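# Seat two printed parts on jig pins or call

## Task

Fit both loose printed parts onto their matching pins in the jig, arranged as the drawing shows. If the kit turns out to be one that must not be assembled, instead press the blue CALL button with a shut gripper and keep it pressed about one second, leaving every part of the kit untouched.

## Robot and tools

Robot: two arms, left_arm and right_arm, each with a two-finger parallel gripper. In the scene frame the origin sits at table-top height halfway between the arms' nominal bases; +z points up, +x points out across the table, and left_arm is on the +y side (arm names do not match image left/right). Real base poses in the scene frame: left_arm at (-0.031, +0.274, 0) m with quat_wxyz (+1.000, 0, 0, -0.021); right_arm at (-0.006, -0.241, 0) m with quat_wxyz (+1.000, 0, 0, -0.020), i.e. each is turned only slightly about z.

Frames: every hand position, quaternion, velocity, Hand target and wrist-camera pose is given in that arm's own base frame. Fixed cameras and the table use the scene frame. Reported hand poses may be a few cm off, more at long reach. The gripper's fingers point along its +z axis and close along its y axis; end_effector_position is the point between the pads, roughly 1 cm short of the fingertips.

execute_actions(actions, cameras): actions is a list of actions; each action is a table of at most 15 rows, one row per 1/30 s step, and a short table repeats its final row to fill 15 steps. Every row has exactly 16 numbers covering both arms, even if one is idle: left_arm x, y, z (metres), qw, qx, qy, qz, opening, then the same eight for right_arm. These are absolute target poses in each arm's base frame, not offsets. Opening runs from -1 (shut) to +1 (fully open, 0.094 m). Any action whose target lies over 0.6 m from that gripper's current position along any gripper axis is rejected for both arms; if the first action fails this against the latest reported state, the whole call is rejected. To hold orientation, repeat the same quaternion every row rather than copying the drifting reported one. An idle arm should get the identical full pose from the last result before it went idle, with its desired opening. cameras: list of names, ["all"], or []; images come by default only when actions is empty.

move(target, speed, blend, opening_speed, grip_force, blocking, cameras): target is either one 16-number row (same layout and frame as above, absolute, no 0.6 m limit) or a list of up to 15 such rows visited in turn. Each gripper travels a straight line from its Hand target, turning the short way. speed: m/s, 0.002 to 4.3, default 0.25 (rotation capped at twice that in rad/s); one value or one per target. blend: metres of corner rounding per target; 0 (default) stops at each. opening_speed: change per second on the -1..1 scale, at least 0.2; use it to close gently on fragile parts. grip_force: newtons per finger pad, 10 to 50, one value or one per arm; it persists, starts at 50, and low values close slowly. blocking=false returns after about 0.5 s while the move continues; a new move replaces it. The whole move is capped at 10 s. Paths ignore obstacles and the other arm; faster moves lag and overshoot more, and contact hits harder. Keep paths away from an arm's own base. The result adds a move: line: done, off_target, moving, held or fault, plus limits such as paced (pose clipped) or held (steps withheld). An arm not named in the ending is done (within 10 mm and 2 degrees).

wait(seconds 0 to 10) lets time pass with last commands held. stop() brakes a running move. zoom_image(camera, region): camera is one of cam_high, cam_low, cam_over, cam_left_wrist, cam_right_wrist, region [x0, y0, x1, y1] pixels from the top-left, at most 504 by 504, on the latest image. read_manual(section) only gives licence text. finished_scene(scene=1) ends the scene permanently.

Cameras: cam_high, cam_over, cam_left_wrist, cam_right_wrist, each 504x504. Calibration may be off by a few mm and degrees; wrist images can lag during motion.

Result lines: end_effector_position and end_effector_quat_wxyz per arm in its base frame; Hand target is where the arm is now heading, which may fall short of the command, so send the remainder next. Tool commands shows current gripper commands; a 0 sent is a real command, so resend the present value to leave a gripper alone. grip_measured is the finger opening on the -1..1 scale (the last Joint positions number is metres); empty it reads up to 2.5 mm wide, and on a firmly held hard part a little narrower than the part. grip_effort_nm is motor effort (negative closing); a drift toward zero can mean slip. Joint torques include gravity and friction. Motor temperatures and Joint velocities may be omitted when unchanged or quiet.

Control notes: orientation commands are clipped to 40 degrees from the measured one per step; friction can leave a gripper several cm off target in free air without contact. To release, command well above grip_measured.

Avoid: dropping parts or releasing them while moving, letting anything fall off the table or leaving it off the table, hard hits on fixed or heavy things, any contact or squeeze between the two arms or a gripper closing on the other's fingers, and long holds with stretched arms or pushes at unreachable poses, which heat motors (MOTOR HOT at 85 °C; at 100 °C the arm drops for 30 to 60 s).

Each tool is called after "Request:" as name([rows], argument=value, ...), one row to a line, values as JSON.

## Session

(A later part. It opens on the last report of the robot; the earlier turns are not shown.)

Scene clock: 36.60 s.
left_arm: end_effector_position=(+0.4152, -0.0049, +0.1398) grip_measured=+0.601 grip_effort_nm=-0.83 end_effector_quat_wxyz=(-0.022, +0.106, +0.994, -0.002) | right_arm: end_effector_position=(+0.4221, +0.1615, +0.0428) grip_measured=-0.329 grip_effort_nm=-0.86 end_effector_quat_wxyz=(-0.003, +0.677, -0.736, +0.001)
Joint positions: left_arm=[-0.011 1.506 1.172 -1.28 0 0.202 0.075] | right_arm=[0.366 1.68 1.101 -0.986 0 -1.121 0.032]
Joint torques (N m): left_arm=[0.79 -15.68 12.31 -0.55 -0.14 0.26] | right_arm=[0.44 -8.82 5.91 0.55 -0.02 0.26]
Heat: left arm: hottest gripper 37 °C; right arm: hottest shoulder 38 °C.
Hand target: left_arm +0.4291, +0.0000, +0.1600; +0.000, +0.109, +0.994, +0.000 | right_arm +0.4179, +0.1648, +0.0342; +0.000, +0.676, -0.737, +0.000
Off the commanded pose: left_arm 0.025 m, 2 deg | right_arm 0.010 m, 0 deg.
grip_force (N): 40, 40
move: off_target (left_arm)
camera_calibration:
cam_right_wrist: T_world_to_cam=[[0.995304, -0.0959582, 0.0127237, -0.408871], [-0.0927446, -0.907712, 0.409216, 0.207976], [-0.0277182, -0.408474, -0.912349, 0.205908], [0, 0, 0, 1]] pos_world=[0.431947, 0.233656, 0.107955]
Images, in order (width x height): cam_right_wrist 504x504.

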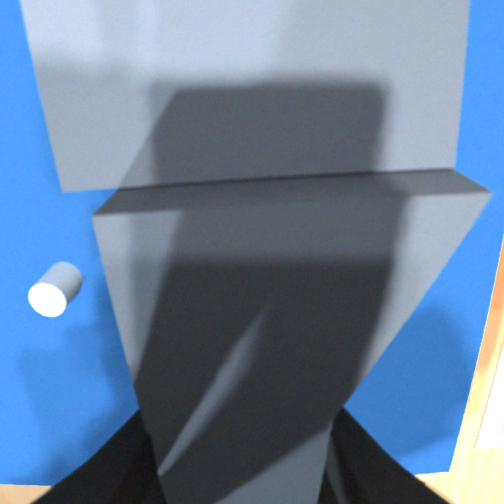

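Request:
move([
  [0.43,0.0,0.16,0,0.1089,0.99405,0,0.45,0.4120,0.1650,0.035,0,-0.6763,0.7366,0,-0.5],
], speed=0.008, cameras=["cam_right_wrist"])

Scene clock: 38.27 s.
left_arm: end_effector_position=(+0.4152, -0.0049, +0.1398) grip_measured=+0.601 grip_effort_nm=-0.83 end_effector_quat_wxyz=(-0.022, +0.106, +0.994, -0.002) | right_arm: end_effector_position=(+0.4211, +0.1615, +0.0421) grip_measured=-0.329 grip_effort_nm=-0.85 end_effector_quat_wxyz=(-0.006, +0.676, -0.737, +0.003)
Joint positions: left_arm=[-0.011 1.506 1.172 -1.28 0 0.202 0.075] | right_arm=[0.367 1.675 1.093 -0.975 0 -1.117 0.032]
Joint torques (N m): left_arm=[0.85 -16.03 12.4 -0.43 -0.14 0.25] | right_arm=[0.73 -9.41 5.33 0.24 -0.06 0.26]
Heat: left arm: hottest gripper 37 °C; right arm: hottest shoulder 38 °C.
Hand target: left_arm +0.4291, +0.0000, +0.1600; +0.000, +0.109, +0.994, +0.000 | right_arm +0.4120, +0.1649, +0.0350; +0.000, +0.676, -0.737, +0.000
Off the commanded pose: left_arm 0.025 m, 2 deg | right_arm 0.012 m, 1 deg.
grip_force (N): 40, 40
move: off_target (left_arm, right_arm)
camera_calibration:
cam_right_wrist: T_world_to_cam=[[0.994902, -0.0990706, 0.0188503, -0.40744], [-0.0981401, -0.908099, 0.407094, 0.210611], [-0.0232131, -0.406868, -0.913192, 0.203161], [0, 0, 0, 1]] pos_world=[0.430748, 0.23355, 0.107467]
Images, in order (width x height): cam_right_wrist 504x504.

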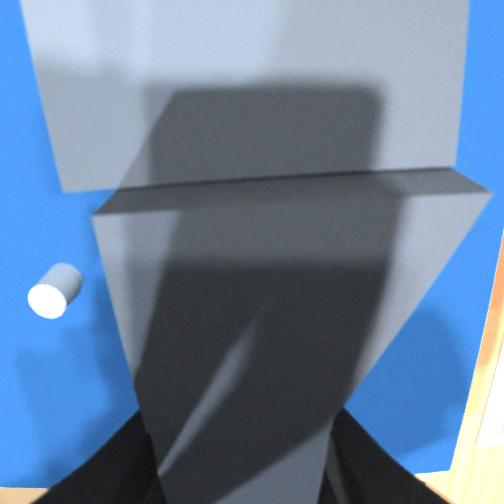

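Request:
move([
  [0.43,0.0,0.16,0,0.1089,0.99405,0,0.45,0.4190,0.1640,0.030,0,-0.6763,0.7366,0,-0.5],
  [0.43,0.0,0.16,0,0.1089,0.99405,0,0.45,0.4170,0.1620,0.018,0,-0.6763,0.7366,0,-0.5],
], speed=0.03, cameras=["cam_right_wrist"])

Scene clock: 39.90 s.
left_arm: end_effector_position=(+0.4152, -0.0049, +0.1398) grip_measured=+0.601 grip_effort_nm=-0.83 end_effector_quat_wxyz=(-0.022, +0.106, +0.994, -0.002) | right_arm: end_effector_position=(+0.4213, +0.1615, +0.0406) grip_measured=-0.329 grip_effort_nm=-0.86 end_effector_quat_wxyz=(-0.009, +0.676, -0.737, +0.004)
Joint positions: left_arm=[-0.011 1.506 1.172 -1.28 0 0.202 0.075] | right_arm=[0.367 1.674 1.087 -0.964 0.001 -1.117 0.032]
Joint torques (N m): left_arm=[1.14 -15.97 12.29 -0.53 -0.12 0.27] | right_arm=[0.03 -7 5.19 1.4 -0.05 0.16]
Heat: left arm: hottest gripper 37 °C; right arm: hottest shoulder 38 °C.
Hand target: left_arm +0.4291, +0.0000, +0.1600; +0.000, +0.109, +0.994, +0.000 | right_arm +0.4160, +0.1616, +0.0188; +0.000, +0.676, -0.737, +0.000
Off the commanded pose: left_arm 0.025 m, 2 deg | right_arm 0.023 m, 1 deg.
grip_force (N): 40, 40
move: off_target (left_arm, right_arm)
camera_calibration:
cam_right_wrist: T_world_to_cam=[[0.994772, -0.0991538, 0.0244572, -0.407747], [-0.100543, -0.908858, 0.404807, 0.21248], [-0.0179101, -0.405149, -0.914075, 0.199349], [0, 0, 0, 1]] pos_world=[0.430549, 0.23345, 0.106179]
Images, in order (width x height): cam_right_wrist 504x504.

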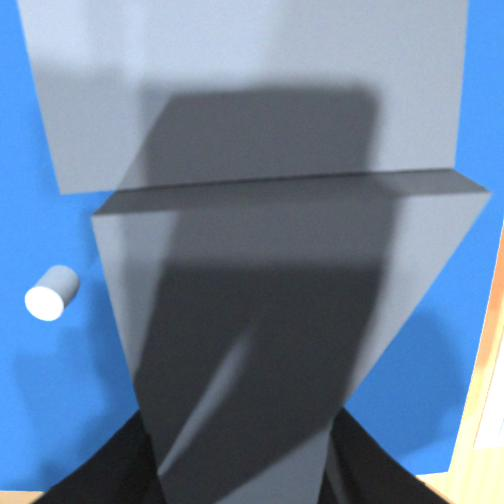

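Request:
execute_actions(actions=[], cameras=["cam_high","cam_over"])

Request:
zoom_image(camera="cam_high", region=[140, 340, 220, 410])

Request:
zoom_image(camera="cam_high", region=[160, 190, 250, 290])

Scene clock: 42.03 s.
left_arm: end_effector_position=(+0.4152, -0.0049, +0.1398) grip_measured=+0.601 grip_effort_nm=-0.83 end_effector_quat_wxyz=(-0.022, +0.106, +0.994, -0.002) | right_arm: end_effector_position=(+0.4214, +0.1616, +0.0408) grip_measured=-0.329 grip_effort_nm=-0.86 end_effector_quat_wxyz=(-0.009, +0.676, -0.737, +0.004)
Joint positions: left_arm=[-0.011 1.506 1.172 -1.28 0 0.202 0.075] | right_arm=[0.367 1.674 1.087 -0.964 0.001 -1.117 0.032]
Joint velocities: within noise
Joint torques (N m): left_arm=[0.67 -15.74 12.4 -0.5 -0.13 0.25] | right_arm=[0.03 -7.06 5.16 1.43 -0.07 0.16]
Motor temperatures (°C): left_arm=[28 30 35 35 28 35 37] | right_arm=[33 38 38 24 33 28 31]
Heat: left arm: hottest gripper 37 °C; right arm: hottest shoulder 38 °C.
Hand target: left_arm +0.4291, +0.0000, +0.1600; +0.000, +0.109, +0.994, +0.000 | right_arm +0.4161, +0.1616, +0.0190; +0.000, +0.676, -0.737, +0.000
Tool commands: left_gripper/opening=+0.45 right_gripper/opening=-0.5
Off the commanded pose: left_arm 0.025 m, 2 deg | right_arm 0.023 m, 1 deg.
grip_force (N): 40, 40
Images, in order (width x height): cam_high 504x504, cam_over 504x504.

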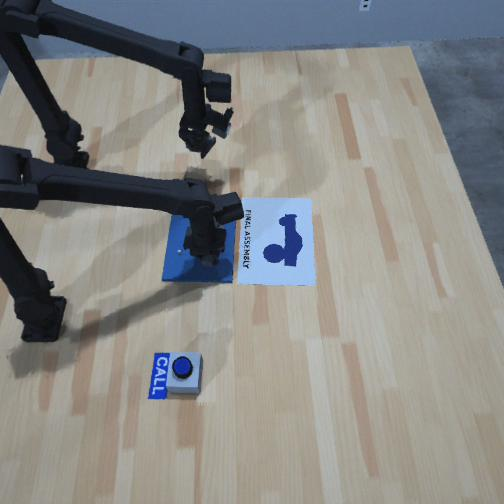

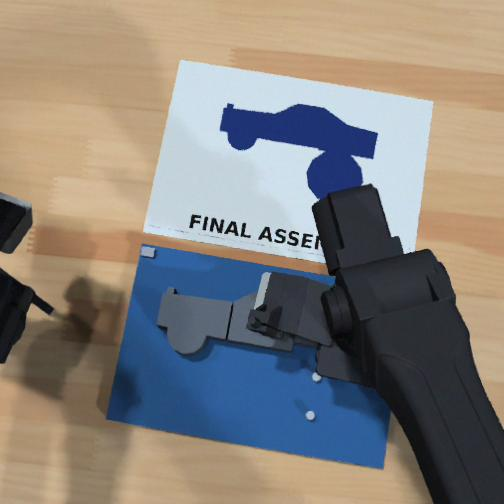

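Scaled by 6.300.

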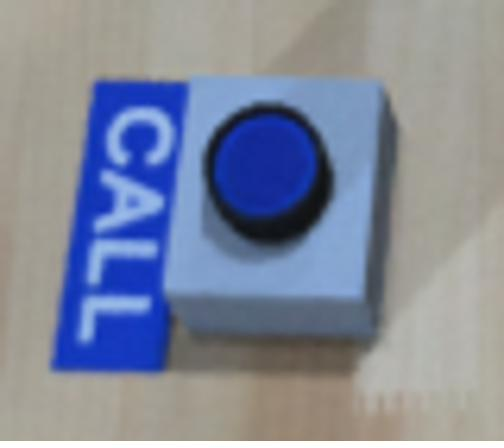

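Scaled by 5.040.

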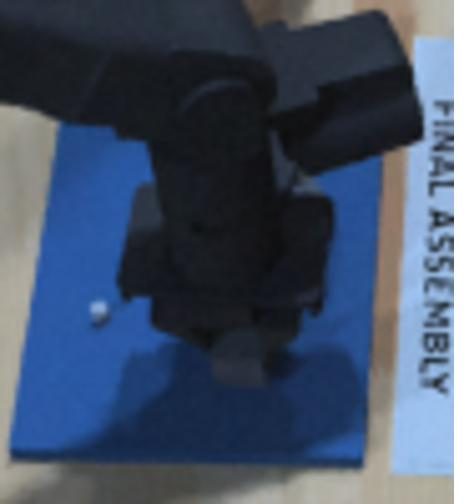

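Request:
move([
  [0.43,0.0,0.16,0,0.1089,0.99405,0,0.45,0.4190,0.1670,0.036,0,-0.6763,0.7366,0,-0.5],
  [0.43,0.0,0.16,0,0.1089,0.99405,0,0.45,0.4070,0.1665,0.032,0,-0.6763,0.7366,0,-0.5],
  [0.43,0.0,0.16,0,0.1089,0.99405,0,0.45,0.4070,0.1645,0.032,0,-0.6763,0.7366,0,-0.5],
  [0.43,0.0,0.16,0,0.1089,0.99405,0,0.45,0.4260,0.1635,0.032,0,-0.6763,0.7366,0,-0.5],
  [0.43,0.0,0.16,0,0.1089,0.99405,0,0.45,0.4260,0.1615,0.032,0,-0.6763,0.7366,0,-0.5],
  [0.43,0.0,0.16,0,0.1089,0.99405,0,0.45,0.4090,0.1605,0.032,0,-0.6763,0.7366,0,-0.5],
], speed=0.03, blend=0.001, cameras=["cam_right_wrist"])

Scene clock: 45.63 s.
left_arm: end_effector_position=(+0.4152, -0.0049, +0.1398) grip_measured=+0.601 grip_effort_nm=-0.83 end_effector_quat_wxyz=(-0.022, +0.106, +0.994, -0.002) | right_arm: end_effector_position=(+0.4200, +0.1612, +0.0420) grip_measured=-0.329 grip_effort_nm=-0.86 end_effector_quat_wxyz=(+0.010, -0.675, +0.738, -0.006)
Joint positions: left_arm=[-0.011 1.506 1.172 -1.28 0 0.202 0.075] | right_arm=[0.369 1.667 1.082 -0.963 0.004 -1.113 0.032]
Joint torques (N m): left_arm=[0.91 -15.97 12.34 -0.51 -0.13 0.26] | right_arm=[-0.03 -9.11 4.96 0.25 -0.19 0.16]
Heat: left arm: hottest gripper 37 °C; right arm: hottest shoulder 38 °C.
Hand target: left_arm +0.4291, +0.0000, +0.1600; +0.000, +0.109, +0.994, +0.000 | right_arm +0.4089, +0.1603, +0.0322; +0.000, -0.676, +0.737, +0.000
Off the commanded pose: left_arm 0.025 m, 2 deg | right_arm 0.015 m, 1 deg.
grip_force (N): 40, 40
move: off_target (left_arm, right_arm)
camera_calibration:
cam_right_wrist: T_world_to_cam=[[0.994436, -0.101388, 0.0285826, -0.406193], [-0.104237, -0.907934, 0.405945, 0.212821], [-0.0152068, -0.406665, -0.913451, 0.199431], [0, 0, 0, 1]] pos_world=[0.42915, 0.233146, 0.107386]
Images, in order (width x height): cam_right_wrist 504x504.

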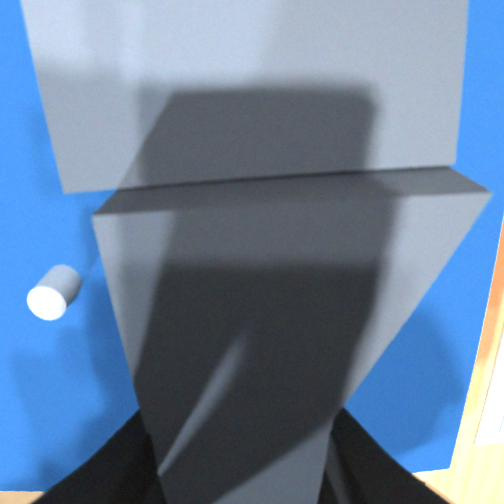

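Request:
move([
  [0.43,0.0,0.16,0,0.1089,0.99405,0,0.45,0.4190,0.1600,0.11,0,-0.6763,0.7366,0,-0.5],
  [0.43,0.0,0.16,0,0.1089,0.99405,0,0.45,0.38,-0.08,0.26,0,0,1,0,-0.5],
  [0.43,0.0,0.16,0,0.1089,0.99405,0,0.45,0.33,-0.30,0.40,0.7304,0.2687,0.4653,-0.4217,-0.5],
], speed=[0.12,0.7,0.7], blend=[0.02,0.08,0], cameras=["cam_high","cam_over"])

Scene clock: 51.37 s.
left_arm: end_effector_position=(+0.4152, -0.0049, +0.1398) grip_measured=+0.601 grip_effort_nm=-0.83 end_effector_quat_wxyz=(-0.022, +0.106, +0.994, -0.002) | right_arm: end_effector_position=(+0.3334, -0.2971, +0.3960) grip_measured=-0.329 grip_effort_nm=-0.86 end_effector_quat_wxyz=(+0.729, +0.270, +0.475, -0.413)
Joint positions: left_arm=[-0.011 1.506 1.172 -1.28 0 0.202 0.075] | right_arm=[-0.566 1.099 0.53 1.027 0.423 -0.198 0.032]
Joint torques (N m): left_arm=[1.03 -16.09 12.46 -0.42 -0.12 0.26] | right_arm=[-0.97 -2.08 8.18 2.39 -0.03 0.01]
Heat: left arm: hottest gripper 37 °C; right arm: hottest shoulder 38 °C.
Hand target: left_arm +0.4291, +0.0000, +0.1600; +0.000, +0.109, +0.994, +0.000 | right_arm +0.3299, -0.3000, +0.3999; +0.730, +0.269, +0.466, -0.422
Off the commanded pose: left_arm 0.025 m, 2 deg | right_arm 0.006 m, 2 deg.
grip_force (N): 40, 40
move: off_target (left_arm)
Images, in order (width x height): cam_high 504x504, cam_over 504x504.

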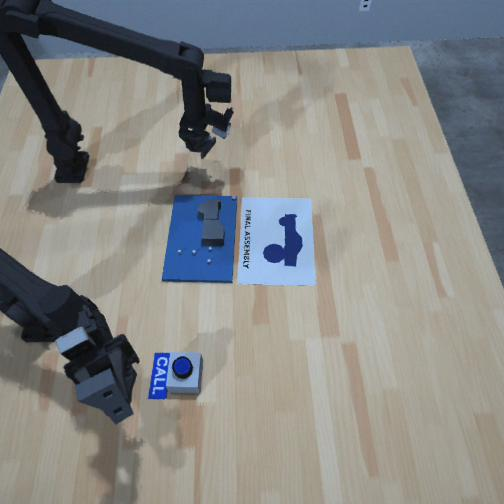

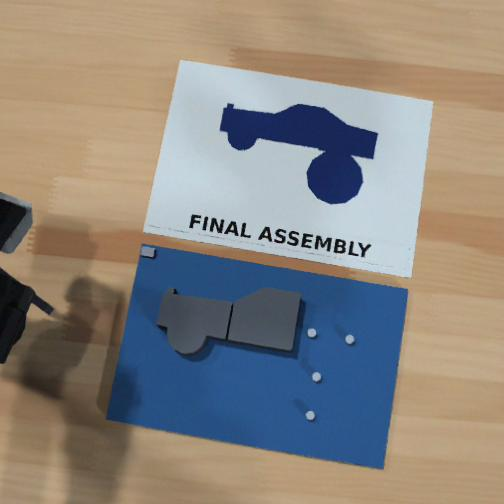

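Request:
zoom_image(camera="cam_high", region=[70, 360, 145, 430])

Request:
zoom_image(camera="cam_high", region=[160, 190, 240, 285])

Request:
zoom_image(camera="cam_over", region=[220, 270, 400, 450])

Scaled by 6.720.

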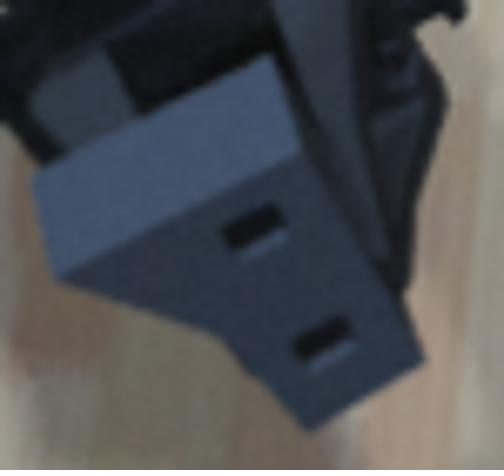

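Scaled by 5.305.

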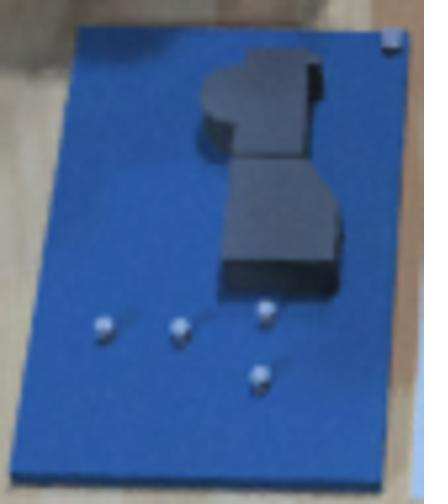

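Scaled by 2.800.

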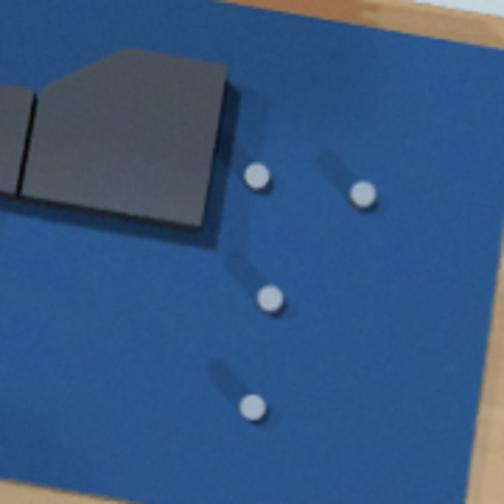

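Request:
move(target=[0.43,0.0,0.16,0,0.1089,0.99405,0,0.45,0.40,-0.33,0.58,0.9323,0.0543,0.1577,-0.3210,-0.5], speed=0.6, cameras=["cam_high"])

Scene clock: 54.37 s.
left_arm: end_effector_position=(+0.4152, -0.0049, +0.1398) grip_measured=+0.601 grip_effort_nm=-0.83 end_effector_quat_wxyz=(-0.022, +0.106, +0.994, -0.002) | right_arm: end_effector_position=(+0.4039, -0.3285, +0.5567) grip_measured=-0.329 grip_effort_nm=-0.86 end_effector_quat_wxyz=(+0.917, +0.077, +0.226, -0.320)
Joint positions: left_arm=[-0.011 1.506 1.172 -1.28 0 0.202 0.075] | right_arm=[-0.685 1.509 1.031 1.568 -0.011 0.012 0.032]
Joint torques (N m): left_arm=[1.2 -15.91 12.44 -0.5 -0.14 0.27] | right_arm=[-0.85 -7.47 11.93 1.02 0.02 0.25]
Heat: left arm: hottest gripper 37 °C; right arm: hottest shoulder 38 °C.
Hand target: left_arm +0.4291, +0.0000, +0.1600; +0.000, +0.109, +0.994, +0.000 | right_arm +0.3990, -0.3291, +0.5796; +0.925, +0.067, +0.195, -0.319
Off the commanded pose: left_arm 0.025 m, 2 deg | right_arm 0.024 m, 8 deg.
joint sent to its limit (right arm) — joint 4 (wrist pitch), upper limit. The joint targets are off in orientation, not in position.
grip_force (N): 40, 40
move: off_target (left_arm, right_arm)
Images, in order (width x height): cam_high 504x504.

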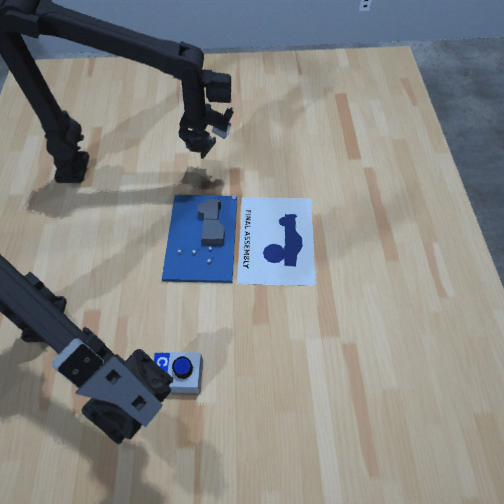

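Request:
zoom_image(camera="cam_high", region=[75, 345, 165, 435])

Scaled by 5.600.

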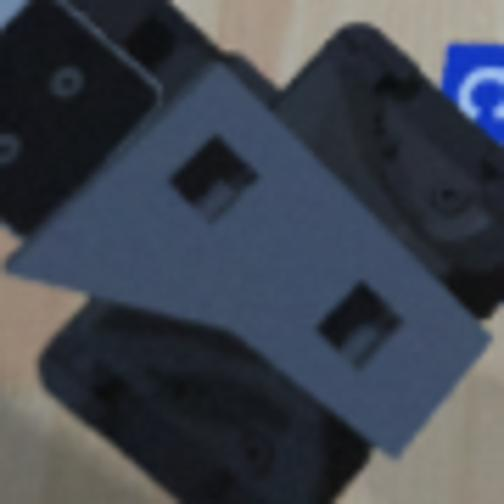

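Request:
move([
  [0.43,0.0,0.16,0,0.1089,0.99405,0,0.45,0.33,-0.28,0.42,0.7304,0.2687,0.4653,-0.4217,-0.5],
  [0.43,0.0,0.16,0,0.1089,0.99405,0,0.45,0.38,-0.08,0.28,0,0,1,0,-0.5],
  [0.43,0.0,0.16,0,0.1089,0.99405,0,0.45,0.4222,0.15,0.13,0,-0.6763,0.7366,0,-0.5],
  [0.43,0.0,0.16,0,0.1089,0.99405,0,0.45,0.4222,0.1630,0.060,0,-0.6763,0.7366,0,-0.5],
  [0.43,0.0,0.16,0,0.1089,0.99405,0,0.45,0.4222,0.1648,0.044,0,-0.6763,0.7366,0,-0.5],
], speed=[0.7,0.7,0.4,0.12,0.06], blend=[0.05,0.08,0.02,0.005,0], cameras=["cam_right_wrist"])

Scene clock: 61.33 s.
left_arm: end_effector_position=(+0.4152, -0.0049, +0.1398) grip_measured=+0.601 grip_effort_nm=-0.83 end_effector_quat_wxyz=(-0.022, +0.106, +0.994, -0.002) | right_arm: end_effector_position=(+0.4226, +0.1601, +0.0490) grip_measured=-0.330 grip_effort_nm=-0.86 end_effector_quat_wxyz=(-0.001, -0.672, +0.740, -0.001)
Joint positions: left_arm=[-0.011 1.506 1.172 -1.28 0 0.202 0.075] | right_arm=[0.364 1.675 1.115 -1.012 0.003 -1.11 0.031]
Joint torques (N m): left_arm=[1.08 -15.85 12.31 -0.46 -0.14 0.26] | right_arm=[0.38 -8.94 6.69 0.4 -0.16 0.11]
Heat: left arm: hottest gripper 37 °C; right arm: hottest elbow 39 °C.
Hand target: left_arm +0.4291, +0.0000, +0.1600; +0.000, +0.109, +0.994, +0.000 | right_arm +0.4220, +0.1647, +0.0440; +0.000, -0.676, +0.737, +0.000
Off the commanded pose: left_arm 0.025 m, 2 deg | right_arm 0.007 m, 1 deg.
grip_force (N): 40, 40
move: off_target (left_arm)
camera_calibration:
cam_right_wrist: T_world_to_cam=[[0.994031, -0.108891, 0.00677875, -0.406708], [-0.101852, -0.903917, 0.415403, 0.207169], [-0.0391061, -0.413613, -0.909612, 0.216513], [0, 0, 0, 1]] pos_world=[0.433848, 0.23253, 0.113641]
Images, in order (width x height): cam_right_wrist 504x504.

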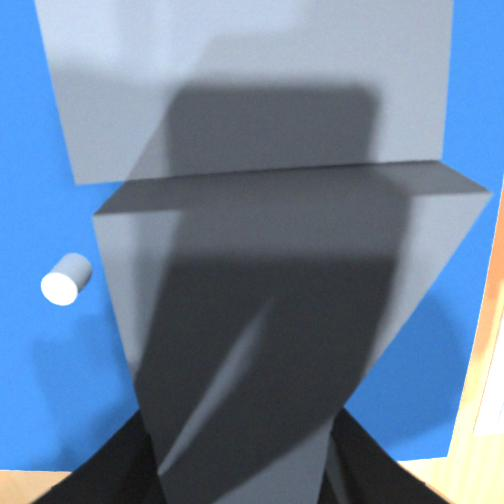

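Request:
move([
  [0.43,0.0,0.16,0,0.1089,0.99405,0,0.45,0.4222,0.1630,0.0425,0,-0.6763,0.7366,0,-0.5],
  [0.43,0.0,0.16,0,0.1089,0.99405,0,0.45,0.4205,0.1625,0.030,0,-0.6763,0.7366,0,-0.5],
  [0.43,0.0,0.16,0,0.1089,0.99405,0,0.45,0.4190,0.1600,0.026,0,-0.6763,0.7366,0,-0.5],
], speed=0.04, blend=0.0005, cameras=["cam_right_wrist"])

Scene clock: 62.57 s.
left_arm: end_effector_position=(+0.4152, -0.0049, +0.1398) grip_measured=+0.601 grip_effort_nm=-0.83 end_effector_quat_wxyz=(-0.022, +0.106, +0.994, -0.002) | right_arm: end_effector_position=(+0.4209, +0.1594, +0.0333) grip_measured=-0.330 grip_effort_nm=-0.86 end_effector_quat_wxyz=(+0.003, -0.672, +0.740, -0.003)
Joint positions: left_arm=[-0.011 1.506 1.172 -1.28 0 0.202 0.075] | right_arm=[0.364 1.689 1.084 -0.958 0.003 -1.11 0.031]
Joint torques (N m): left_arm=[1.14 -15.79 12.33 -0.5 -0.14 0.28] | right_arm=[-0.21 -8.88 6.3 0.31 -0.16 0.04]
Heat: left arm: hottest gripper 37 °C; right arm: hottest elbow 39 °C.
Hand target: left_arm +0.4291, +0.0000, +0.1600; +0.000, +0.109, +0.994, +0.000 | right_arm +0.4188, +0.1600, +0.0261; +0.000, -0.676, +0.737, +0.000
Off the commanded pose: left_arm 0.025 m, 2 deg | right_arm 0.008 m, 1 deg.
grip_force (N): 40, 40
move: off_target (left_arm)
camera_calibration:
cam_right_wrist: T_world_to_cam=[[0.993942, -0.108884, 0.0149313, -0.40517], [-0.10535, -0.905243, 0.411626, 0.214791], [-0.0313029, -0.410706, -0.91123, 0.198217], [0, 0, 0, 1]] pos_world=[0.431549, 0.23173, 0.0982581]
Images, in order (width x height): cam_right_wrist 504x504.

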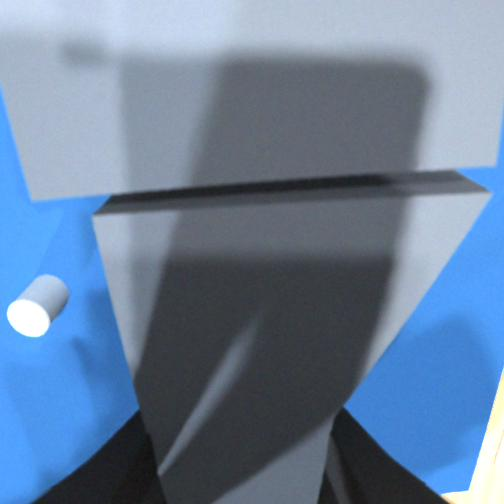

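Request:
move(target=[0.43,0.0,0.16,0,0.1089,0.99405,0,0.45,0.4190,0.1600,0.017,0,-0.6763,0.7366,0,-0.5], speed=0.04, cameras=["cam_right_wrist","cam_high"])

Scene clock: 63.43 s.
left_arm: end_effector_position=(+0.4152, -0.0049, +0.1398) grip_measured=+0.601 grip_effort_nm=-0.83 end_effector_quat_wxyz=(-0.022, +0.106, +0.994, -0.002) | right_arm: end_effector_position=(+0.4205, +0.1593, +0.0318) grip_measured=-0.330 grip_effort_nm=-0.85 end_effector_quat_wxyz=(+0.004, -0.672, +0.740, -0.003)
Joint positions: left_arm=[-0.011 1.506 1.172 -1.28 0 0.202 0.075] | right_arm=[0.364 1.69 1.08 -0.952 0.003 -1.11 0.031]
Joint torques (N m): left_arm=[0.91 -15.68 12.31 -0.49 -0.15 0.28] | right_arm=[-0.15 -7.82 5.78 1.01 -0.16 0.04]
Heat: left arm: hottest gripper 37 °C; right arm: hottest elbow 39 °C.
Hand target: left_arm +0.4291, +0.0000, +0.1600; +0.000, +0.109, +0.994, +0.000 | right_arm +0.4184, +0.1598, +0.0173; +0.000, -0.676, +0.737, +0.000
Off the commanded pose: left_arm 0.025 m, 2 deg | right_arm 0.015 m, 1 deg.
grip_force (N): 40, 40
move: off_target (left_arm, right_arm)
camera_calibration:
cam_right_wrist: T_world_to_cam=[[0.993917, -0.108875, 0.0165849, -0.404824], [-0.106049, -0.905551, 0.410769, 0.215628], [-0.0297038, -0.410029, -0.911589, 0.195945], [0, 0, 0, 1]] pos_world=[0.431049, 0.23153, 0.0967616]
Images, in order (width x height): cam_high 504x504, cam_right_wrist 504x504.

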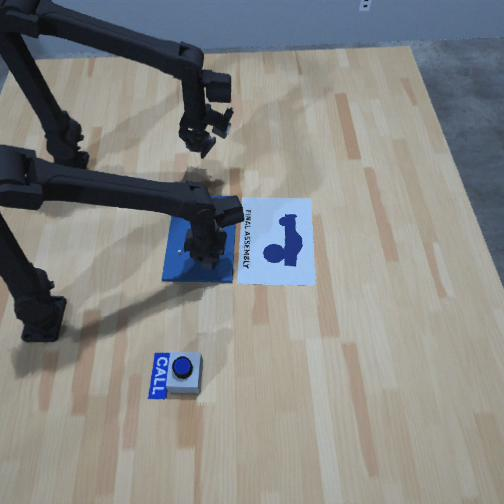

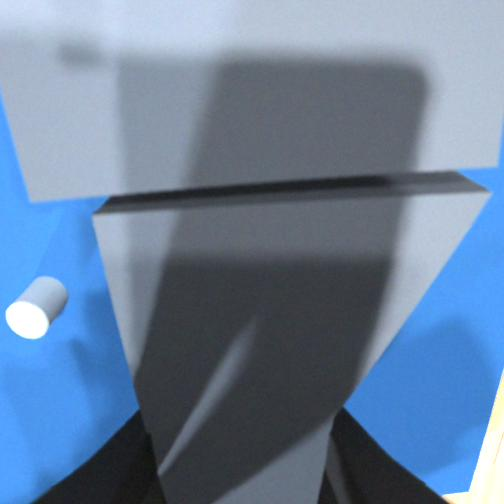

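Request:
move([
  [0.43,0.0,0.16,0,0.1089,0.99405,0,0.45,0.4200,0.1600,0.029,0,-0.6763,0.7366,0,0.25],
  [0.43,0.0,0.2,0,0.1089,0.99405,0,0.45,0.4200,0.1600,0.12,0,-0.6763,0.7366,0,0.25],
  [0.40,-0.2,0.38,0.35,-0.3,0.88,-0.1,0.45,0.36,-0.05,0.25,0,-0.2,0.98,0,0.25],
  [0.377,-0.379,0.48,0.7570,0.2211,0.3182,-0.5261,0.45,0.27,-0.28,0.25,0,0.26,0.966,0,0.25],
], speed=[0.03,0.1,0.6,0.6], blend=[0,0.02,0.06,0], cameras=["all"])

Scene clock: 69.73 s.
left_arm: end_effector_position=(+0.3704, -0.3808, +0.4595) grip_measured=+0.601 grip_effort_nm=-0.83 end_effector_quat_wxyz=(+0.747, +0.227, +0.341, -0.523) | right_arm: end_effector_position=(+0.2610, -0.2671, +0.2343) grip_measured=+0.248 grip_effort_nm=0.09 end_effector_quat_wxyz=(-0.015, +0.250, +0.968, +0.009)
Joint positions: left_arm=[-0.676 1.472 0.849 1.42 0.381 -0.388 0.075] | right_arm=[-0.796 1.34 1.255 -1.52 0 -0.29 0.059]
Joint torques (N m): left_arm=[1.14 -12.86 12.04 1.87 -0.27 -0.02] | right_arm=[-0.91 -5.36 12.29 -0.38 0.04 0.27]
Heat: left arm: hottest elbow 36 °C; right arm: hottest elbow 39 °C.
Hand target: left_arm +0.3763, -0.3783, +0.4795; +0.757, +0.221, +0.318, -0.526 | right_arm +0.2694, -0.2795, +0.2499; +0.000, +0.260, +0.966, +0.000
Off the commanded pose: left_arm 0.022 m, 3 deg | right_arm 0.022 m, 2 deg.
grip_force (N): 40, 40
move: off_target (left_arm, right_arm)
camera_calibration:
cam_left_wrist: T_world_to_cam=[[-0.934588, -0.351712, 0.0533294, 0.187774], [0.0511097, -0.281118, -0.958311, 0.352531], [0.352041, -0.8929, 0.280706, -0.513856], [0, 0, 0, 1]] pos_world=[0.338373, -0.293677, 0.472063]
cam_right_wrist: T_world_to_cam=[[-0.495253, -0.868744, -0.00285137, -0.105779], [-0.779813, 0.443104, 0.442211, 0.25803], [-0.382905, 0.22123, -0.896907, 0.458373], [0, 0, 0, 1]] pos_world=[0.324341, -0.307634, 0.296712]

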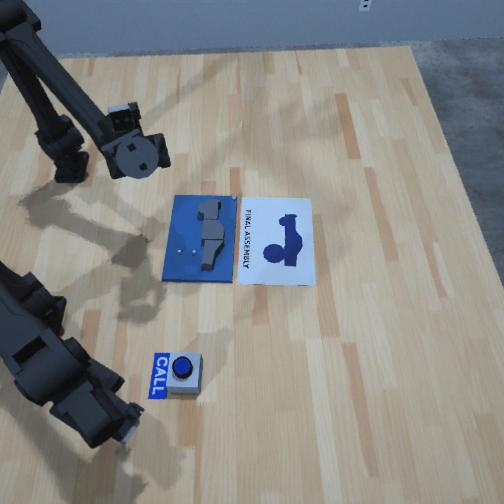

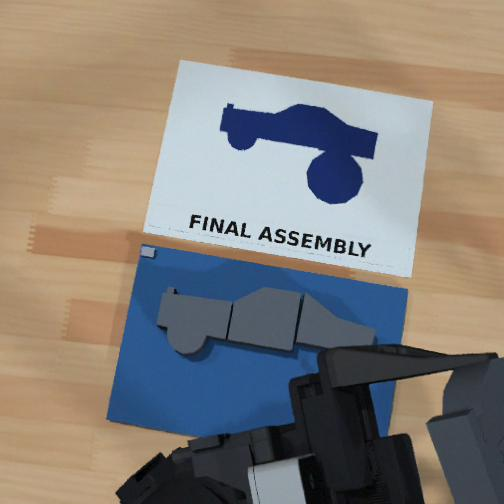

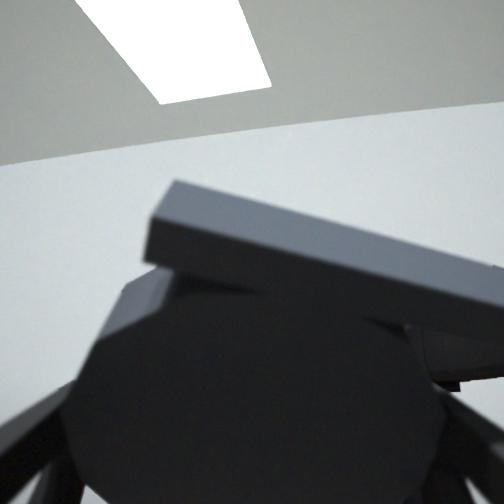

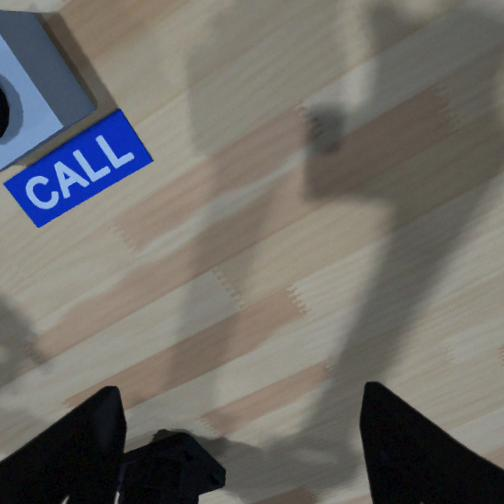

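Excellent; rear seated flush.

Request:
zoom_image(camera="cam_high", region=[95, 115, 175, 190])

Request:
zoom_image(camera="cam_over", region=[200, 260, 400, 400])

Request:
zoom_image(camera="cam_high", region=[160, 190, 240, 285])

Scaled by 6.300.

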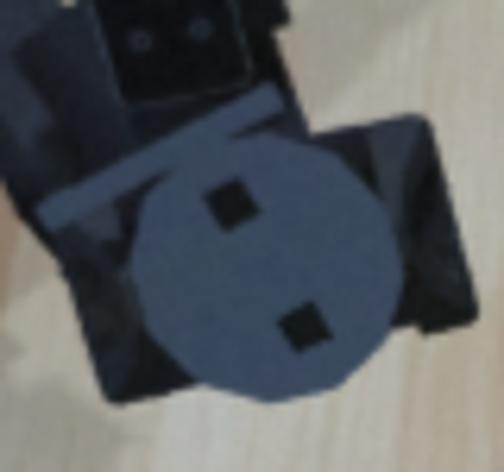

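Scaled by 2.520.

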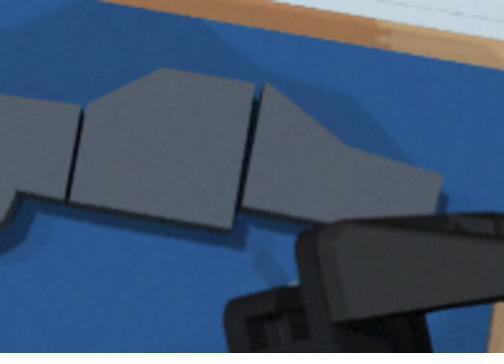

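Scaled by 5.305.

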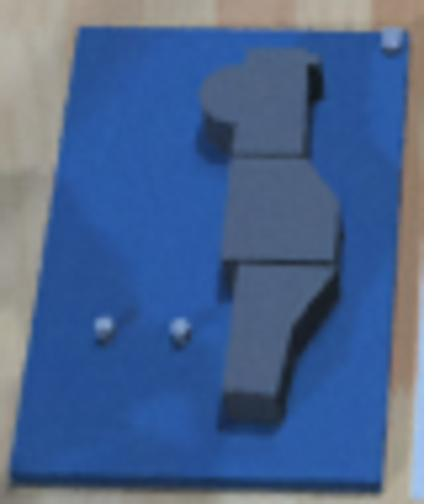

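Request:
move([
  [0.35,-0.27,0.33,0.25,0.05,0.96,-0.1,0.45,0.27,-0.28,0.25,0,0.26,0.966,0,0.25],
  [0.345,-0.32,0.155,0,-0.1071,0.9942,0,0.45,0.27,-0.28,0.25,0,0.26,0.966,0,0.25],
], speed=[0.6,0.45], blend=[0.06,0], cameras=["cam_over","cam_left_wrist"])

Scene clock: 74.27 s.
left_arm: end_effector_position=(+0.3372, -0.3080, +0.1384) grip_measured=+0.601 grip_effort_nm=-0.83 end_effector_quat_wxyz=(-0.010, -0.102, +0.995, +0.012) | right_arm: end_effector_position=(+0.2610, -0.2671, +0.2343) grip_measured=+0.248 grip_effort_nm=0.08 end_effector_quat_wxyz=(-0.015, +0.250, +0.968, +0.009)
Joint positions: left_arm=[-0.74 1.604 1.283 -1.282 -0.001 -0.944 0.075] | right_arm=[-0.796 1.34 1.255 -1.52 0 -0.29 0.059]
Joint torques (N m): left_arm=[-0.85 -17.03 12.34 -0.55 -0.14 -0.02] | right_arm=[-0.85 -5.42 12.29 -0.42 0.03 0.26]
Heat: left arm: hottest elbow 37 °C; right arm: hottest elbow 40 °C.
Hand target: left_arm +0.3445, -0.3196, +0.1552; +0.000, -0.107, +0.994, -0.001 | right_arm +0.2694, -0.2795, +0.2499; +0.000, +0.260, +0.966, +0.000
Off the commanded pose: left_arm 0.022 m, 2 deg | right_arm 0.022 m, 2 deg.
grip_force (N): 40, 40
move: off_target (left_arm, right_arm)
camera_calibration:
cam_left_wrist: T_world_to_cam=[[0.226211, -0.972669, -0.0523781, -0.368635], [-0.868263, -0.225719, 0.441781, 0.200248], [-0.441529, -0.0544578, -0.895593, 0.3415], [0, 0, 0, 1]] pos_world=[0.408039, -0.294763, 0.198071]
Images, in order (width x height): cam_over 504x504, cam_left_wrist 504x504.

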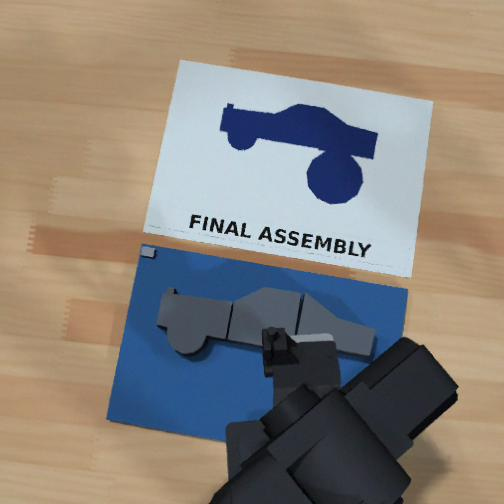

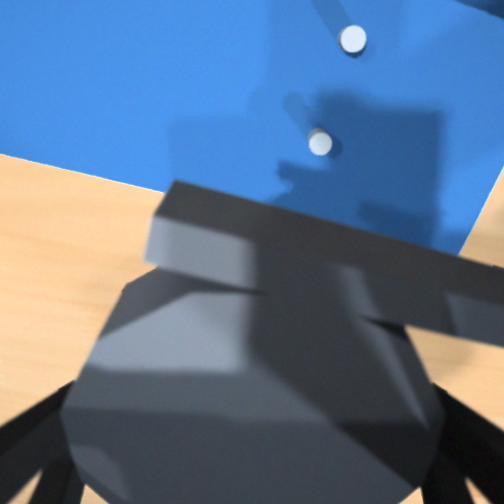

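Request:
zoom_image(camera="cam_left_wrist", region=[130, 120, 504, 380])

Scaled by 1.348.

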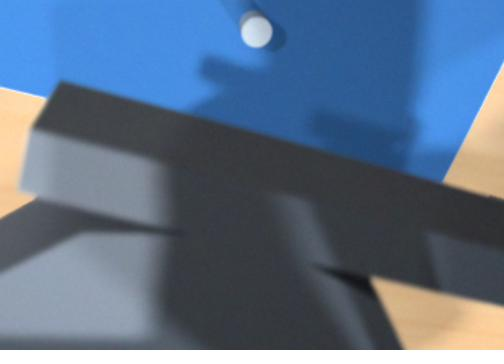

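Request:
move(target=[0.4015,-0.3265,0.082,0.004,-0.1071,0.9942,-0.004,0.45,0.27,-0.28,0.25,0,0.26,0.966,0,0.25], speed=0.15, cameras=["cam_over","cam_left_wrist"])

Request:
zoom_image(camera="cam_left_wrist", region=[100, 0, 504, 300])

Scene clock: 76.93 s.
left_arm: end_effector_position=(+0.3824, -0.3155, +0.0719) grip_measured=+0.601 grip_effort_nm=-0.83 end_effector_quat_wxyz=(-0.012, -0.112, +0.994, +0.013) | right_arm: end_effector_position=(+0.2610, -0.2671, +0.2343) grip_measured=+0.248 grip_effort_nm=0.08 end_effector_quat_wxyz=(-0.015, +0.250, +0.968, +0.009)
Joint positions: left_arm=[-0.689 1.767 1.308 -1.148 -0.001 -0.913 0.075] | right_arm=[-0.796 1.34 1.255 -1.52 0 -0.29 0.059]
Joint torques (N m): left_arm=[0.97 -18.55 11.79 0.54 -0.15 0.25] | right_arm=[-0.79 -5.3 12.25 -0.39 0.04 0.26]
Heat: left arm: hottest elbow 37 °C; right arm: hottest elbow 40 °C.
Hand target: left_arm +0.4008, -0.3259, +0.0825; +0.004, -0.107, +0.994, -0.004 | right_arm +0.2694, -0.2795, +0.2499; +0.000, +0.260, +0.966, +0.000
Off the commanded pose: left_arm 0.024 m, 3 deg | right_arm 0.022 m, 2 deg.
grip_force (N): 40, 40
move: off_target (left_arm, right_arm)
camera_calibration:
cam_left_wrist: T_world_to_cam=[[0.244544, -0.968081, -0.054925, -0.395007], [-0.862199, -0.243015, 0.444474, 0.259226], [-0.443635, -0.0613371, -0.894106, 0.300069], [0, 0, 0, 1]] pos_world=[0.453222, -0.300997, 0.131379]
Images, in order (width x height): cam_over 504x504, cam_left_wrist 504x504.

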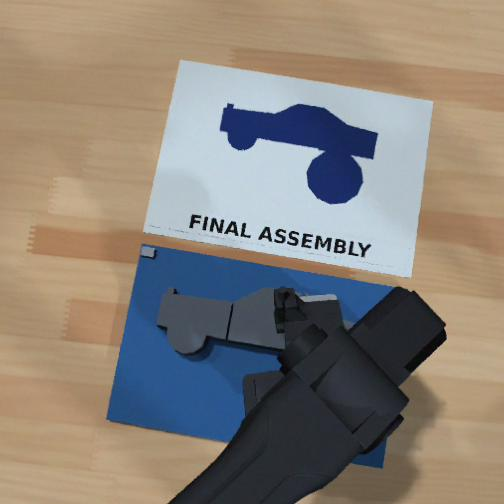

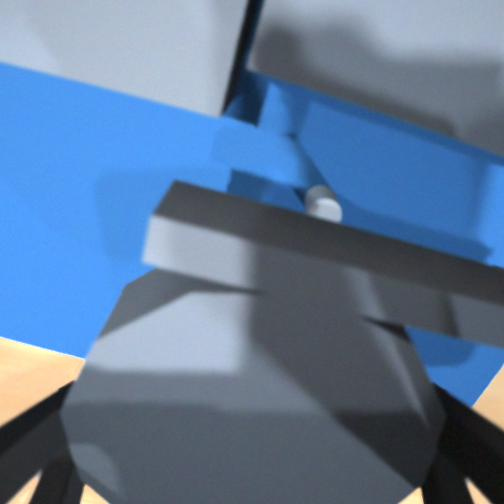

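Scaled by 1.248.

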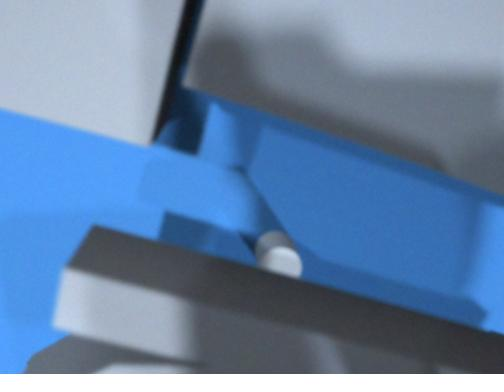

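Request:
move(target=[0.4080,-0.3295,0.078,0.010,-0.0941,0.9955,-0.010,0.45,0.27,-0.28,0.25,0,0.26,0.966,0,0.25], speed=0.1, cameras=["cam_left_wrist"])

Request:
zoom_image(camera="cam_left_wrist", region=[100, 0, 504, 300])

Scene clock: 78.97 s.
left_arm: end_effector_position=(+0.3876, -0.3199, +0.0704) grip_measured=+0.601 grip_effort_nm=-0.83 end_effector_quat_wxyz=(-0.004, -0.097, +0.995, +0.005) | right_arm: end_effector_position=(+0.2610, -0.2671, +0.2343) grip_measured=+0.248 grip_effort_nm=0.08 end_effector_quat_wxyz=(-0.015, +0.250, +0.968, +0.009)
Joint positions: left_arm=[-0.689 1.771 1.31 -1.123 -0.001 -0.884 0.075] | right_arm=[-0.796 1.34 1.255 -1.52 0 -0.29 0.059]
Joint torques (N m): left_arm=[1.2 -17.67 11.92 0.53 -0.15 0.24] | right_arm=[-0.79 -5.36 12.31 -0.4 0.03 0.26]
Heat: left arm: hottest elbow 38 °C; right arm: hottest elbow 41 °C.
Hand target: left_arm +0.4074, -0.3289, +0.0784; +0.010, -0.094, +0.995, -0.010 | right_arm +0.2694, -0.2795, +0.2499; +0.000, +0.260, +0.966, +0.000
Off the commanded pose: left_arm 0.024 m, 2 deg | right_arm 0.022 m, 2 deg.
grip_force (N): 40, 40
move: off_target (left_arm, right_arm)
camera_calibration:
cam_left_wrist: T_world_to_cam=[[0.217168, -0.975461, -0.0362398, -0.393631], [-0.876311, -0.21118, 0.432991, 0.279784], [-0.43002, -0.0622744, -0.900669, 0.295609], [0, 0, 0, 1]] pos_world=[0.457779, -0.306478, 0.130837]
Images, in order (width x height): cam_left_wrist 504x504.

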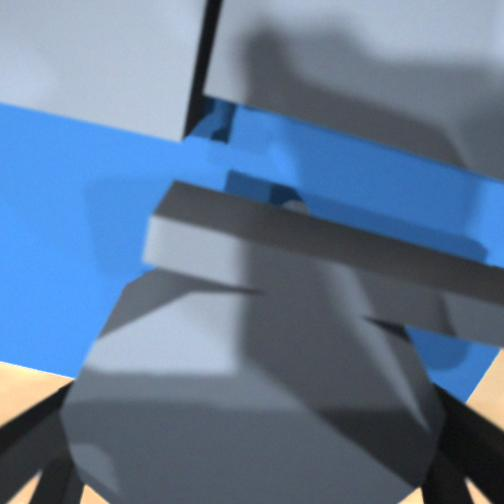

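Scaled by 1.248.

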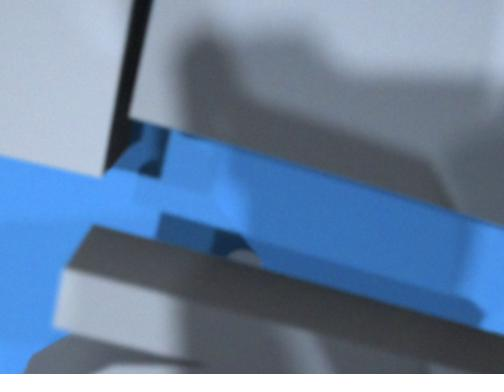

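Request:
move(target=[0.4205,-0.3312,0.072,0.013,-0.0941,0.9955,-0.014,0.45,0.27,-0.28,0.25,0,0.26,0.966,0,0.25], speed=0.1, cameras=["cam_left_wrist"])

Request:
zoom_image(camera="cam_left_wrist", region=[100, 80, 504, 320])

Scene clock: 80.50 s.
left_arm: end_effector_position=(+0.3999, -0.3213, +0.0637) grip_measured=+0.601 grip_effort_nm=-0.83 end_effector_quat_wxyz=(-0.002, -0.097, +0.995, +0.002) | right_arm: end_effector_position=(+0.2610, -0.2671, +0.2343) grip_measured=+0.248 grip_effort_nm=0.08 end_effector_quat_wxyz=(-0.015, +0.250, +0.968, +0.009)
Joint positions: left_arm=[-0.676 1.798 1.33 -1.108 0 -0.871 0.075] | right_arm=[-0.796 1.34 1.255 -1.52 0 -0.29 0.059]
Joint torques (N m): left_arm=[1.73 -18.32 11.71 0.61 -0.11 0.26] | right_arm=[-0.85 -5.36 12.29 -0.4 0.04 0.26]
Heat: left arm: hottest elbow 38 °C; right arm: hottest elbow 41 °C.
Hand target: left_arm +0.4199, -0.3305, +0.0725; +0.013, -0.094, +0.995, -0.014 | right_arm +0.2694, -0.2795, +0.2499; +0.000, +0.260, +0.966, +0.000
Off the commanded pose: left_arm 0.024 m, 3 deg | right_arm 0.022 m, 2 deg.
grip_force (N): 40, 40
move: off_target (left_arm, right_arm)
camera_calibration:
cam_left_wrist: T_world_to_cam=[[0.217761, -0.975557, -0.0294747, -0.398708], [-0.878642, -0.209098, 0.429263, 0.29501], [-0.424934, -0.0675792, -0.902698, 0.291252], [0, 0, 0, 1]] pos_world=[0.469794, -0.307594, 0.124524]
Images, in order (width x height): cam_left_wrist 504x504.

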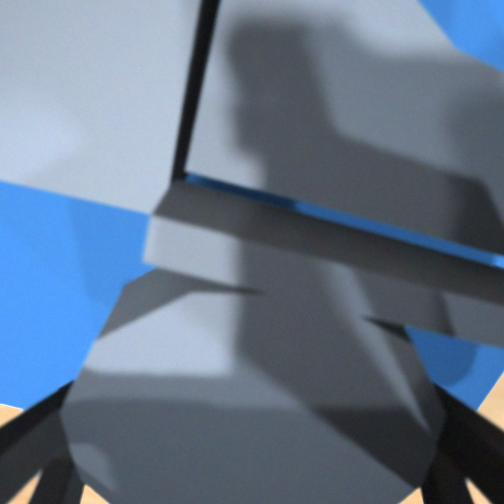

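Scaled by 1.248.

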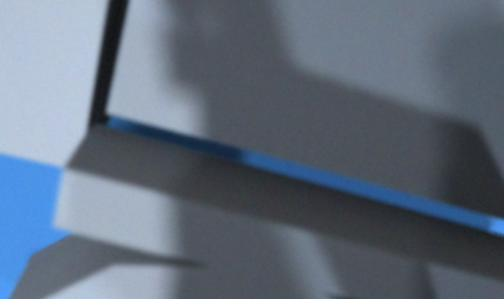

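Request:
move(target=[0.4175,-0.3335,0.057,0.013,-0.0941,0.9955,-0.014,0.45,0.27,-0.28,0.25,0,0.26,0.966,0,0.25], speed=0.06, cameras=["cam_left_wrist"])

Request:
zoom_image(camera="cam_left_wrist", region=[100, 80, 504, 320])

Scene clock: 81.70 s.
left_arm: end_effector_position=(+0.4042, -0.3255, +0.0558) grip_measured=+0.601 grip_effort_nm=-0.83 end_effector_quat_wxyz=(+0.001, -0.097, +0.995, -0.003) | right_arm: end_effector_position=(+0.2610, -0.2671, +0.2343) grip_measured=+0.248 grip_effort_nm=0.08 end_effector_quat_wxyz=(-0.015, +0.250, +0.968, +0.009)
Joint positions: left_arm=[-0.676 1.815 1.331 -1.081 0.003 -0.87 0.075] | right_arm=[-0.796 1.34 1.255 -1.52 0 -0.29 0.059]
Joint torques (N m): left_arm=[0.32 -18.67 10.14 1.05 -0.23 0.2] | right_arm=[-0.91 -5.36 12.26 -0.38 0.04 0.26]
Heat: left arm: hottest elbow 38 °C; right arm: hottest elbow 41 °C.
Hand target: left_arm +0.4172, -0.3331, +0.0573; +0.013, -0.094, +0.995, -0.014 | right_arm +0.2694, -0.2795, +0.2499; +0.000, +0.260, +0.966, +0.000
Off the commanded pose: left_arm 0.016 m, 2 deg | right_arm 0.022 m, 2 deg.
grip_force (N): 40, 40
move: off_target (left_arm, right_arm)
camera_calibration:
cam_left_wrist: T_world_to_cam=[[0.217132, -0.975963, -0.018729, -0.404384], [-0.881587, -0.204301, 0.425517, 0.304202], [-0.419115, -0.075882, -0.904757, 0.280654], [0, 0, 0, 1]] pos_world=[0.473612, -0.311218, 0.116907]
Images, in order (width x height): cam_left_wrist 504x504.

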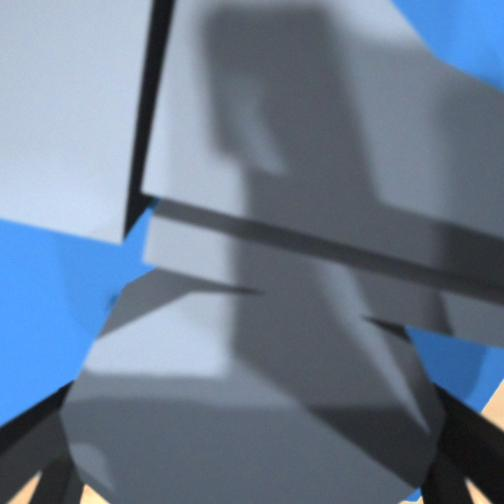

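Scaled by 1.248.

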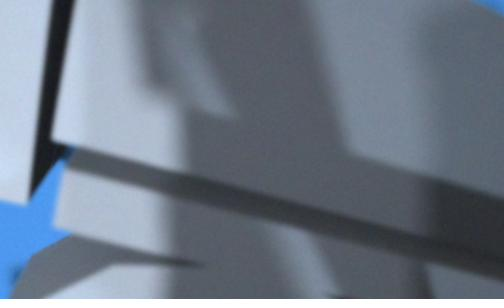

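Request:
move([
  [0.4050,-0.3300,0.085,0.008,-0.0941,0.9955,-0.008,0.45,0.27,-0.28,0.25,0,0.26,0.966,0,0.25],
  [0.3985,-0.3260,0.095,0.006,-0.0941,0.9955,-0.006,0.45,0.27,-0.28,0.25,0,0.26,0.966,0,0.25],
  [0.3985,-0.3260,0.062,0.006,-0.0941,0.9955,-0.006,0.45,0.27,-0.28,0.25,0,0.26,0.966,0,0.25],
], speed=0.1, blend=[0.005,0,0], cameras=["cam_left_wrist"])

Request:
zoom_image(camera="cam_left_wrist", region=[100, 60, 504, 300])

Scene clock: 83.90 s.
left_arm: end_effector_position=(+0.3993, -0.3216, +0.0682) grip_measured=+0.601 grip_effort_nm=-0.83 end_effector_quat_wxyz=(+0.005, -0.097, +0.995, -0.007) | right_arm: end_effector_position=(+0.2610, -0.2671, +0.2343) grip_measured=+0.248 grip_effort_nm=0.08 end_effector_quat_wxyz=(-0.015, +0.250, +0.968, +0.009)
Joint positions: left_arm=[-0.676 1.78 1.316 -1.09 0.002 -0.87 0.075] | right_arm=[-0.796 1.34 1.255 -1.52 0 -0.29 0.059]
Joint torques (N m): left_arm=[-0.97 -18.84 7.95 0.47 -0.26 0.08] | right_arm=[-0.85 -5.36 12.29 -0.38 0.03 0.26]
Heat: left arm: hottest elbow 38 °C; right arm: hottest elbow 41 °C.
Hand target: left_arm +0.3984, -0.3260, +0.0621; +0.006, -0.094, +0.996, -0.006 | right_arm +0.2694, -0.2795, +0.2499; +0.000, +0.260, +0.966, +0.000
Off the commanded pose: left_arm 0.008 m, 0 deg | right_arm 0.022 m, 2 deg.
grip_force (N): 40, 40
move: off_target (right_arm)
camera_calibration:
cam_left_wrist: T_world_to_cam=[[0.216938, -0.976127, -0.0107169, -0.399793], [-0.885622, -0.201418, 0.418455, 0.298508], [-0.410623, -0.0812876, -0.908174, 0.285278], [0, 0, 0, 1]] pos_world=[0.468237, -0.306934, 0.129886]
Images, in order (width x height): cam_left_wrist 504x504.

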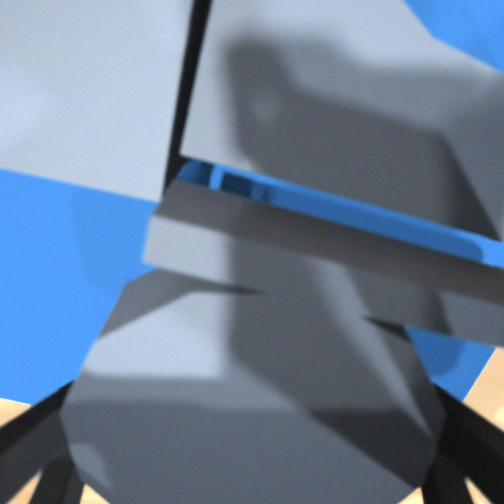

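Scaled by 1.248.

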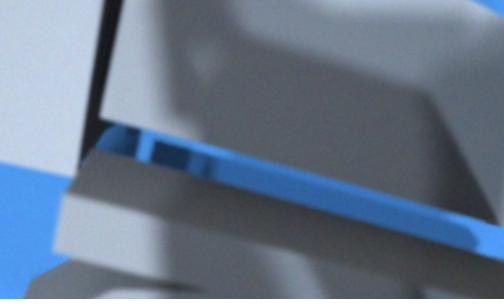

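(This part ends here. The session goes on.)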